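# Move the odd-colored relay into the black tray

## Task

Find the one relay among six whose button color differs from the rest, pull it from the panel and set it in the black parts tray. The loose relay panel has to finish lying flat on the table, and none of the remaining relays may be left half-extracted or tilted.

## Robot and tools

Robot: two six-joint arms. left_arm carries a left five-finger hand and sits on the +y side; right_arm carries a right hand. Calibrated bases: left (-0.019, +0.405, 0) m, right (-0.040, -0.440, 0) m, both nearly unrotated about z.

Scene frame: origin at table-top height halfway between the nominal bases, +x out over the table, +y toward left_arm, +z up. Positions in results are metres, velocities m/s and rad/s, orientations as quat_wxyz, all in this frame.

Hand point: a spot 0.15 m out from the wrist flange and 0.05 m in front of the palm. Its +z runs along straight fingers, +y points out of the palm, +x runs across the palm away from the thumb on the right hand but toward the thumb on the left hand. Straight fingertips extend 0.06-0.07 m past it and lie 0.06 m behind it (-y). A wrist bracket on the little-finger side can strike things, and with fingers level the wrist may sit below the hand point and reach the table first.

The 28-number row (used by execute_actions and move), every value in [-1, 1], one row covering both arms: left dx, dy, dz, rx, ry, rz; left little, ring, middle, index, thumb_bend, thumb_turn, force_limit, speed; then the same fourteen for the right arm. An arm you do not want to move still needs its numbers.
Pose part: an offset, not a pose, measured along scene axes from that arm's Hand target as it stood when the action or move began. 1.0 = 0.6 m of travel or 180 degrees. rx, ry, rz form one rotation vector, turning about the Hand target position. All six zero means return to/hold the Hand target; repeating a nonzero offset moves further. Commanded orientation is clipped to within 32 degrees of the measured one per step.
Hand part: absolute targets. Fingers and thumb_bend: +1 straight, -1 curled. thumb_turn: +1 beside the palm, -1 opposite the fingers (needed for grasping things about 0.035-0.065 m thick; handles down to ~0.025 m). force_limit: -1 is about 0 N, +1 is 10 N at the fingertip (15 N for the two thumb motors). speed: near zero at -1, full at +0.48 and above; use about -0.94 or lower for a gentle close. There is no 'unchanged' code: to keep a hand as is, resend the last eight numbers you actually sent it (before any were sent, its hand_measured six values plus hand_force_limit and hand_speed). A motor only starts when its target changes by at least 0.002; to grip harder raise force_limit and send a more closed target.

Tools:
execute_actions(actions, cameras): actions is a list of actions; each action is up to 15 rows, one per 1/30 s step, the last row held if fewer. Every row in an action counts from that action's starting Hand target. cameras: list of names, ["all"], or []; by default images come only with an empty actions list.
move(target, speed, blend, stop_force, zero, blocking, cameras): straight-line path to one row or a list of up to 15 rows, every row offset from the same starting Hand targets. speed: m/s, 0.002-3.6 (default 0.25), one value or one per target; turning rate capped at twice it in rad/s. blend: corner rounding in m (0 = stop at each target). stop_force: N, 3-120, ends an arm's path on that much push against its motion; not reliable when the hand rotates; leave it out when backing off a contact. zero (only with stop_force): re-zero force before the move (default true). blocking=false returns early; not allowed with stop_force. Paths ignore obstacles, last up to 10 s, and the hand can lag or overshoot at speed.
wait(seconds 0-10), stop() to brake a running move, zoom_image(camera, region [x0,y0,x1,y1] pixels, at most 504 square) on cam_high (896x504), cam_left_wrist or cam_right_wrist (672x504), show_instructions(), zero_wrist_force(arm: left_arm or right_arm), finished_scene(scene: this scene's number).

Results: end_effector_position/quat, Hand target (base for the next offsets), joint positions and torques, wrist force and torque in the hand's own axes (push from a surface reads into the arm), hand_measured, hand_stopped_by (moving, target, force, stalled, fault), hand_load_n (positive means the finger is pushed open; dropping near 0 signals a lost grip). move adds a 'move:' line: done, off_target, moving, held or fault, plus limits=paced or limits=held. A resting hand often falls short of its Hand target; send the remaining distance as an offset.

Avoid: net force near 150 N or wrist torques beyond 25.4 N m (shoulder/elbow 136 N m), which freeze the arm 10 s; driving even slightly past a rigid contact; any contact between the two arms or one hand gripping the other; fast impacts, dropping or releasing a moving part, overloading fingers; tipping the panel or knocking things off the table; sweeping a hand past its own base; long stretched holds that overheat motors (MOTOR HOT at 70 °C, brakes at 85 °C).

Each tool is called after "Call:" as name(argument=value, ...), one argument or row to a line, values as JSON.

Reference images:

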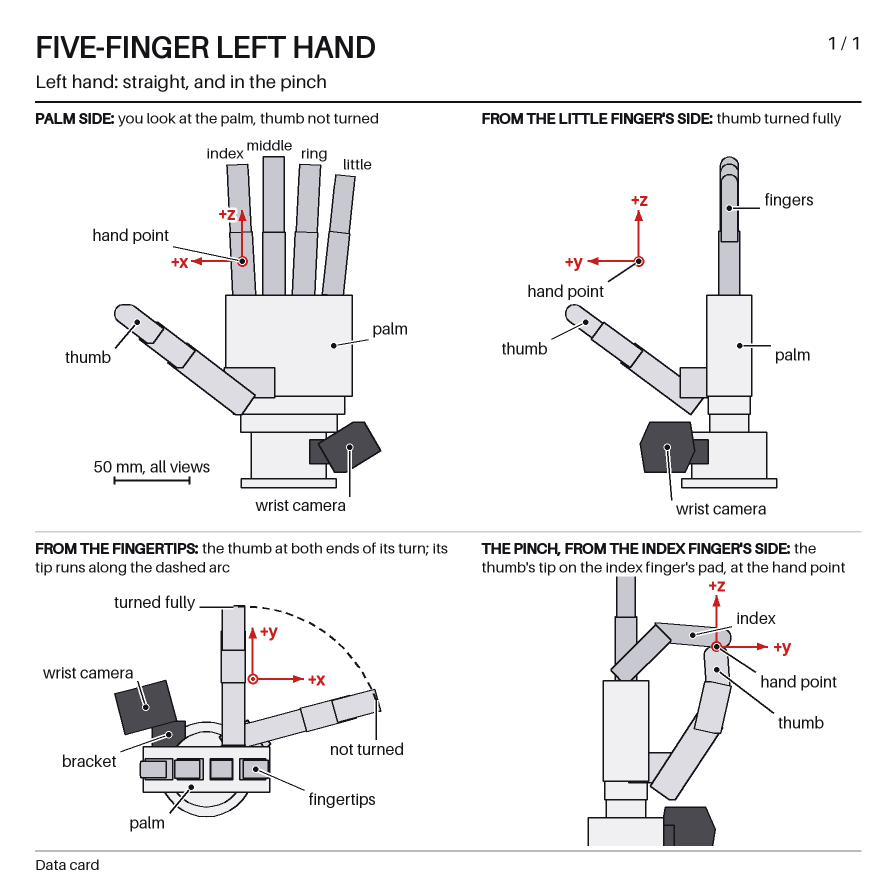

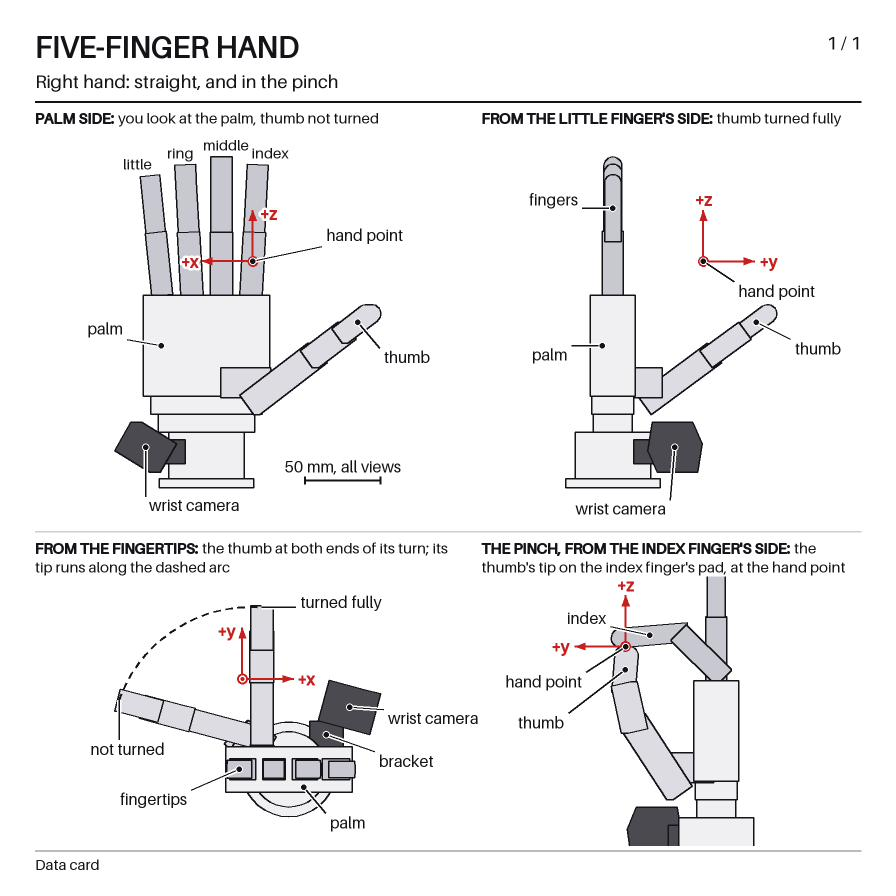

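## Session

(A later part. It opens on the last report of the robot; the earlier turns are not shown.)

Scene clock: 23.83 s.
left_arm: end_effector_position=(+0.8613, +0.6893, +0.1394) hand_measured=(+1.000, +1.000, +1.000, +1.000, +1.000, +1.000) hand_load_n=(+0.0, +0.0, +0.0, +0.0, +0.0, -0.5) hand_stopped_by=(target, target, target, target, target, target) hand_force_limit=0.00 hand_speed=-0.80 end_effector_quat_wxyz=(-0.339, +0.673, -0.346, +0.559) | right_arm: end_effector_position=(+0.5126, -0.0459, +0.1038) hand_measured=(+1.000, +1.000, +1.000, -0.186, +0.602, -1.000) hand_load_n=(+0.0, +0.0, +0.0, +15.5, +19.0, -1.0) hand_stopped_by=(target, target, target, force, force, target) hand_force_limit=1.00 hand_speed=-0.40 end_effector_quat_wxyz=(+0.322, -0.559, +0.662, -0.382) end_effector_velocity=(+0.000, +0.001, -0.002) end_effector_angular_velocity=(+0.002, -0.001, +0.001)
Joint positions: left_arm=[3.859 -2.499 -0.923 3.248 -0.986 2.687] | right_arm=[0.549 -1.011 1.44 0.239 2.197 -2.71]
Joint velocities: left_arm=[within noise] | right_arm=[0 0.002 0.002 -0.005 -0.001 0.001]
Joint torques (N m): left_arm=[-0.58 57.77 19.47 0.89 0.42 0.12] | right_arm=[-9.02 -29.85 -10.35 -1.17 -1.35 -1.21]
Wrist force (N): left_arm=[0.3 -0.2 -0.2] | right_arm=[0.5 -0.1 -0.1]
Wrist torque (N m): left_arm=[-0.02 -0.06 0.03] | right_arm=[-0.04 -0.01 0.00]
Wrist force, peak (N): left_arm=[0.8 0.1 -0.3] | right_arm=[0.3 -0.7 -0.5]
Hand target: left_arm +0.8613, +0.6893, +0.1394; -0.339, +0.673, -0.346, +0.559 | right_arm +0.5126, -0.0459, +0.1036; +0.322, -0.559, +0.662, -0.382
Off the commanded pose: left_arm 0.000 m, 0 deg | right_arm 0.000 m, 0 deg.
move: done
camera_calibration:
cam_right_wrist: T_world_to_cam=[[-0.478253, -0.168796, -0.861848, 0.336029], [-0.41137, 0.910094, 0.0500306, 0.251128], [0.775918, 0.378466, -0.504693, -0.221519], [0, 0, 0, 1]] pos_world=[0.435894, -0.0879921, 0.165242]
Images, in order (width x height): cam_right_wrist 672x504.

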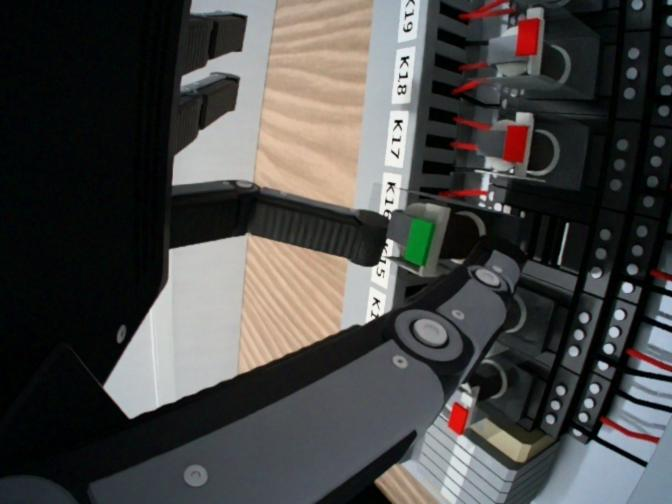

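Call:
move(
  target=[
    [0,0,0,0,0,0,1,1,1,1,1,1,0,-0.8,0,0,0.067,0,0,0,1,1,1,-0.4,0.05,-1,1.0,-0.4],
    [0,0,0,0,0,0,1,1,1,1,1,1,0,-0.8,-0.0127,0.4667,0.067,0,0,0.139,1,1,1,-0.4,0.05,-1,1.0,-0.4],
  ],
  speed=0.18,
  blend=0.02,
  cameras=["cam_right_wrist","cam_high"],
)

Call:
zoom_image(
  camera="cam_high",
  region=[390, 230, 550, 350],
)

Scene clock: 26.87 s.
left_arm: end_effector_position=(+0.8613, +0.6893, +0.1394) hand_measured=(+1.000, +1.000, +1.000, +1.000, +1.000, +1.000) hand_load_n=(+0.0, +0.0, +0.0, +0.0, +0.0, +0.0) hand_stopped_by=(target, target, target, target, target, target) hand_force_limit=0.00 hand_speed=-0.80 end_effector_quat_wxyz=(-0.339, +0.673, -0.346, +0.559) | right_arm: end_effector_position=(+0.5049, +0.2341, +0.1437) hand_measured=(+1.000, +1.000, +1.000, -0.186, +0.602, -1.000) hand_load_n=(+0.0, +0.0, +0.0, +15.0, +19.0, -1.0) hand_stopped_by=(target, target, target, force, force, target) hand_force_limit=1.00 hand_speed=-0.40 end_effector_quat_wxyz=(-0.397, +0.689, -0.525, +0.303)
Joint positions: left_arm=[3.859 -2.499 -0.923 3.248 -0.986 2.687] | right_arm=[0.792 -0.585 0.569 0.614 2.041 -2.843]
Joint torques (N m): left_arm=[0.76 58.93 19.47 0.87 0.32 -0.05] | right_arm=[-10.41 -62.19 -25.57 -0.71 0.23 1.16]
Wrist force (N): left_arm=[0.2 0.0 -0.1] | right_arm=[0.3 0.3 0.0]
Wrist torque (N m): left_arm=[0.01 -0.04 0.01] | right_arm=[0.03 0.00 -0.02]
Wrist force, peak (N): left_arm=[0.8 0.0 -0.3] | right_arm=[0.4 1.8 0.9]
Hand target: left_arm +0.8613, +0.6893, +0.1394; -0.339, +0.673, -0.346, +0.559 | right_arm +0.5050, +0.2341, +0.1438; -0.397, +0.689, -0.525, +0.303
Off the commanded pose: left_arm 0.000 m, 0 deg | right_arm 0.000 m, 0 deg.
move: done
camera_calibration:
cam_right_wrist: T_world_to_cam=[[-0.362214, -0.355429, -0.861668, 0.399026], [-0.757594, 0.650807, 0.0500133, 0.226654], [0.543004, 0.670909, -0.505003, -0.25218], [0, 0, 0, 1]] pos_world=[0.453179, 0.163507, 0.205141]
Images, in order (width x height): cam_high 896x504, cam_right_wrist 672x504.

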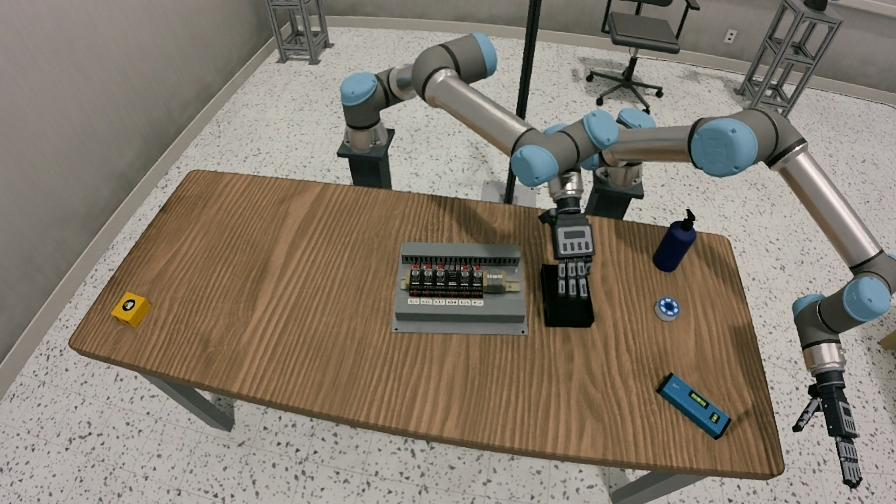

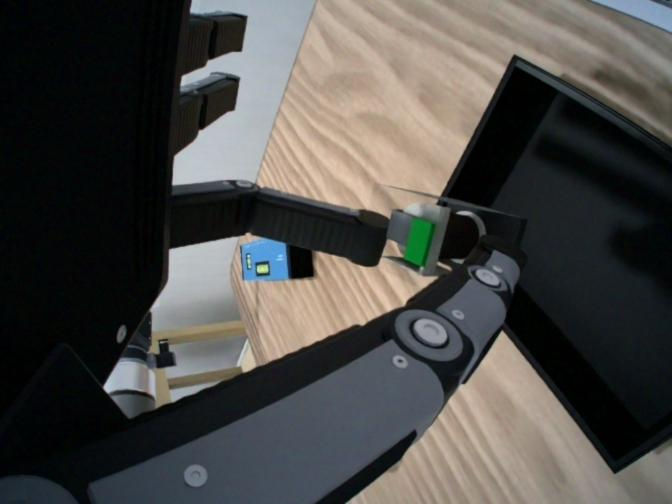

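Scaled by 3.150 from the camera's 896x504 image, which has a finer 1280x720 frame.

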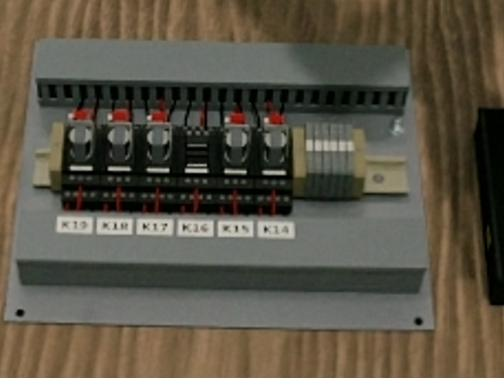

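Call:
move(
  target=[0,0,0,0,0,0,1,1,1,1,1,1,0,-0.8,-0.003,0.005,-0.1433,0,0,0,1,1,1,-0.4,0.05,-1,1.0,-0.4],
  speed=0.15,
  stop_force=8,
)

Call:
move(
  target=[0,0,0,0,0,0,1,1,1,1,1,1,0,-0.8,0,0,-0.05,0,0,0,1,1,1,-0.4,0.05,-1,1.0,-0.4],
  speed=0.02,
  stop_force=3,
  cameras=["cam_right_wrist"],
)

Scene clock: 29.63 s.
left_arm: end_effector_position=(+0.8613, +0.6893, +0.1394) hand_measured=(+1.000, +1.000, +1.000, +1.000, +1.000, +1.000) hand_load_n=(+0.0, +0.0, +0.0, +0.0, +0.0, -0.5) hand_stopped_by=(target, target, target, target, target, target) hand_force_limit=0.00 hand_speed=-0.80 end_effector_quat_wxyz=(-0.339, +0.673, -0.346, +0.559) | right_arm: end_effector_position=(+0.5032, +0.2371, +0.0578) hand_measured=(+1.000, +1.000, +1.000, -0.186, +0.602, -1.000) hand_load_n=(+0.0, -0.5, +0.0, +15.0, +19.0, -1.0) hand_stopped_by=(target, target, target, force, force, target) hand_force_limit=1.00 hand_speed=-0.40 end_effector_quat_wxyz=(-0.397, +0.689, -0.525, +0.303)
Joint positions: left_arm=[3.859 -2.499 -0.923 3.248 -0.986 2.687] | right_arm=[0.797 -0.552 0.726 0.425 2.045 -2.84]
Joint torques (N m): left_arm=[-0.63 59.04 19.75 0.83 0.4 -0.22] | right_arm=[-7.51 -71.73 -15.87 -1.46 -1.65 -2.36]
Wrist force (N): left_arm=[0.5 0.4 -0.2] | right_arm=[0.7 0.4 0.2]
Wrist torque (N m): left_arm=[0.07 -0.09 0.02] | right_arm=[0.02 -0.06 0.00]
Wrist force, peak (N): left_arm=[1.0 0.0 -0.3] | right_arm=[0.5 1.6 0.5]
Hand target: left_arm +0.8613, +0.6893, +0.1394; -0.339, +0.673, -0.346, +0.559 | right_arm +0.5032, +0.2371, +0.0578; -0.397, +0.689, -0.525, +0.303
Off the commanded pose: left_arm 0.000 m, 0 deg | right_arm 0.000 m, 0 deg.
move: done

Scene clock: 31.27 s.
left_arm: end_effector_position=(+0.8613, +0.6893, +0.1394) hand_measured=(+1.000, +1.000, +1.000, +1.000, +1.000, +1.000) hand_load_n=(+0.0, +0.0, +0.0, +0.0, +0.0, +0.0) hand_stopped_by=(target, target, target, target, target, target) hand_force_limit=0.00 hand_speed=-0.80 end_effector_quat_wxyz=(-0.339, +0.673, -0.346, +0.559) | right_arm: end_effector_position=(+0.5032, +0.2371, +0.0491) hand_measured=(+1.000, +1.000, +1.000, -0.186, +0.602, -1.000) hand_load_n=(+0.0, +0.0, +0.0, +15.0, +18.0, -0.5) hand_stopped_by=(target, target, target, force, force, target) hand_force_limit=1.00 hand_speed=-0.40 end_effector_quat_wxyz=(-0.397, +0.689, -0.525, +0.303)
Joint positions: left_arm=[3.859 -2.499 -0.923 3.248 -0.986 2.687] | right_arm=[0.797 -0.547 0.738 0.408 2.045 -2.84]
Joint torques (N m): left_arm=[-0.71 59.41 18.73 0.88 0.21 0] | right_arm=[-7.38 -67.18 -23.53 -1.15 -1.26 -1.86]
Wrist force (N): left_arm=[0.8 0.0 -0.1] | right_arm=[-0.6 -2.6 -1.5]
Wrist torque (N m): left_arm=[0.01 -0.13 0.05] | right_arm=[-0.03 0.02 -0.03]
Wrist force, peak (N): left_arm=[0.8 -0.1 -0.3] | right_arm=[-1.1 -7.5 -4.5]
Hand target: left_arm +0.8613, +0.6893, +0.1394; -0.339, +0.673, -0.346, +0.559 | right_arm +0.5032, +0.2371, +0.0491; -0.397, +0.689, -0.525, +0.303 (not the last commanded pose)
Off the commanded pose: left_arm 0.000 m, 0 deg | right_arm 0.021 m, 0 deg.
move: contact (right_arm)
camera_calibration:
cam_right_wrist: T_world_to_cam=[[-0.362148, -0.355347, -0.861729, 0.317927], [-0.757631, 0.650761, 0.0500494, 0.228165], [0.542995, 0.670998, -0.504894, -0.301065], [0, 0, 0, 1]] pos_world=[0.451479, 0.166508, 0.110541]
Images, in order (width x height): cam_right_wrist 672x504.

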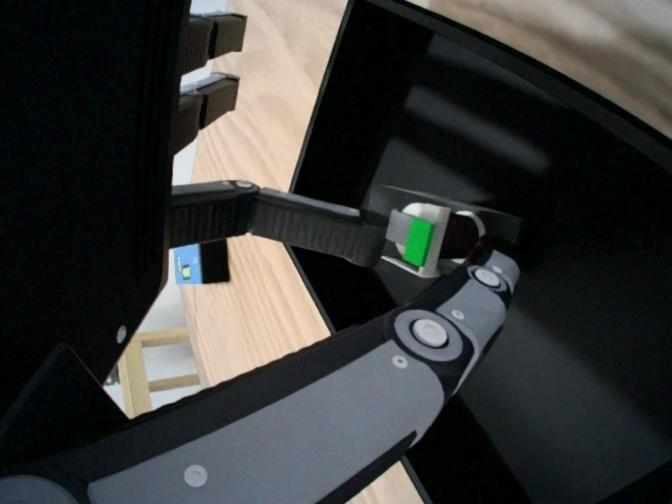

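Call:
move(
  target=[0,0,0,0,0,0,1,1,1,1,1,1,0,-0.8,0,0,0,0,0,0,1,1,1,0.05,0.8,-1,1.0,-0.85],
)

Call:
move(
  target=[0,0,0,0,0,0,1,1,1,1,1,1,0,-0.8,0,0,0.17,0,0,0,1,1,1,0.05,0.8,-1,1.0,-0.85],
  speed=0.12,
  cameras=["cam_high","cam_right_wrist"],
)

Call:
zoom_image(
  camera="cam_high",
  region=[400, 240, 500, 320],
)

Scene clock: 33.00 s.
left_arm: end_effector_position=(+0.8613, +0.6893, +0.1394) hand_measured=(+1.000, +1.000, +1.000, +1.000, +1.000, +1.000) hand_load_n=(+0.0, +0.0, +0.0, +0.0, +0.0, -0.5) hand_stopped_by=(target, target, target, target, target, target) hand_force_limit=0.00 hand_speed=-0.80 end_effector_quat_wxyz=(-0.339, +0.673, -0.346, +0.559) | right_arm: end_effector_position=(+0.5032, +0.2371, +0.0491) hand_measured=(+1.000, +1.000, +1.000, +0.050, +0.800, -1.000) hand_load_n=(+0.0, +0.0, +0.0, +0.0, +0.0, +0.0) hand_stopped_by=(target, target, target, target, target, target) hand_force_limit=1.00 hand_speed=-0.85 end_effector_quat_wxyz=(-0.397, +0.689, -0.525, +0.303)
Joint positions: left_arm=[3.859 -2.499 -0.923 3.248 -0.986 2.687] | right_arm=[0.797 -0.547 0.737 0.408 2.045 -2.84]
Joint torques (N m): left_arm=[0.11 58.58 19.56 0.94 0.21 -0.07] | right_arm=[-5.23 -65.32 -20.9 -0.79 -1.4 -1.98]
Wrist force (N): left_arm=[0.5 0.3 -0.3] | right_arm=[0.1 0.3 -0.3]
Wrist torque (N m): left_arm=[0.06 -0.10 0.03] | right_arm=[0.05 0.03 -0.02]
Wrist force, peak (N): left_arm=[0.4 -0.1 -0.8] | right_arm=[-0.4 -3.3 -1.4]
Hand target: left_arm +0.8613, +0.6893, +0.1394; -0.339, +0.673, -0.346, +0.559 | right_arm +0.5032, +0.2371, +0.0491; -0.397, +0.689, -0.525, +0.303
Off the commanded pose: left_arm 0.000 m, 0 deg | right_arm 0.000 m, 0 deg.
move: done

Scene clock: 34.30 s.
left_arm: end_effector_position=(+0.8613, +0.6893, +0.1394) hand_measured=(+1.000, +1.000, +1.000, +1.000, +1.000, +1.000) hand_load_n=(+0.0, +0.0, +0.0, +0.0, +0.0, -0.5) hand_stopped_by=(target, target, target, target, target, target) hand_force_limit=0.00 hand_speed=-0.80 end_effector_quat_wxyz=(-0.339, +0.673, -0.346, +0.559) | right_arm: end_effector_position=(+0.5032, +0.2371, +0.1510) hand_measured=(+1.000, +1.000, +1.000, +0.050, +0.800, -1.000) hand_load_n=(+0.0, +0.0, +0.0, +0.0, +0.0, +0.0) hand_stopped_by=(target, target, target, target, target, target) hand_force_limit=1.00 hand_speed=-0.85 end_effector_quat_wxyz=(-0.397, +0.689, -0.525, +0.303)
Joint positions: left_arm=[3.859 -2.499 -0.923 3.248 -0.986 2.687] | right_arm=[0.797 -0.576 0.534 0.642 2.045 -2.84]
Joint torques (N m): left_arm=[-0.23 57.91 19.21 0.81 0.33 -0.09] | right_arm=[-1.39 -59.66 -19.96 0.08 2.31 2.47]
Wrist force (N): left_arm=[0.6 0.2 -0.2] | right_arm=[0.0 0.0 -0.1]
Wrist torque (N m): left_arm=[0.05 -0.10 0.03] | right_arm=[0.03 0.05 -0.04]
Wrist force, peak (N): left_arm=[0.5 0.2 -0.6] | right_arm=[0.5 1.4 0.7]
Hand target: left_arm +0.8613, +0.6893, +0.1394; -0.339, +0.673, -0.346, +0.559 | right_arm +0.5032, +0.2371, +0.1511; -0.397, +0.689, -0.525, +0.303
Off the commanded pose: left_arm 0.000 m, 0 deg | right_arm 0.000 m, 0 deg.
move: done
camera_calibration:
cam_right_wrist: T_world_to_cam=[[-0.362214, -0.355429, -0.861668, 0.405766], [-0.757594, 0.650807, 0.0500133, 0.223048], [0.543004, 0.670909, -0.505003, -0.249583], [0, 0, 0, 1]] pos_world=[0.451479, 0.166507, 0.212441]
Images, in order (width x height): cam_high 896x504, cam_right_wrist 672x504.

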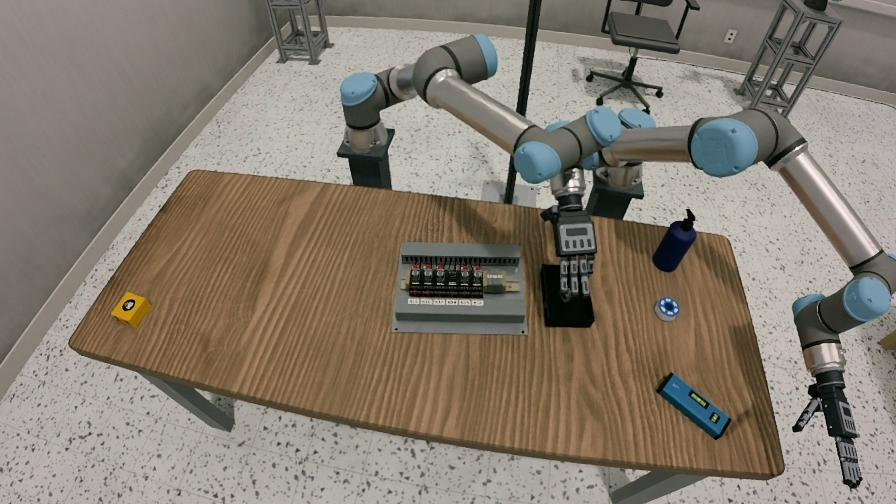

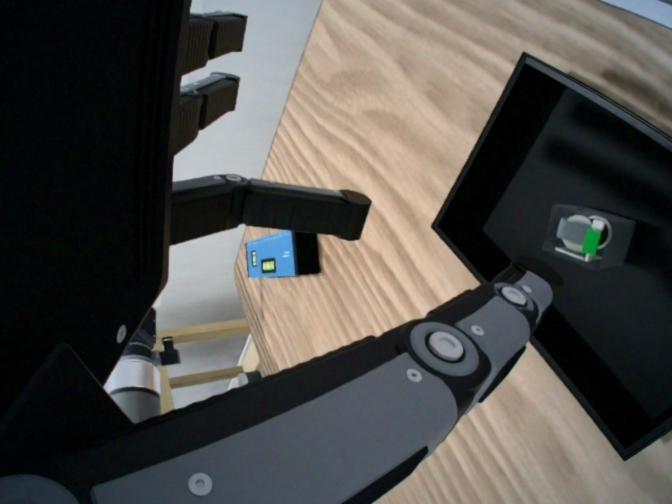

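Scaled by 5.040 from the camera's 896x504 image, which has a finer 1280x720 frame.

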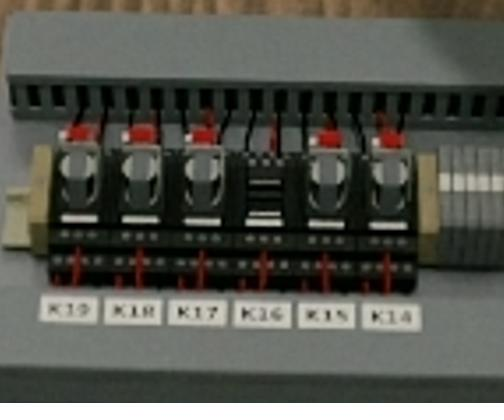

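Call:
finished_scene(
  scene=3,
)

The scene is finished: the task was done.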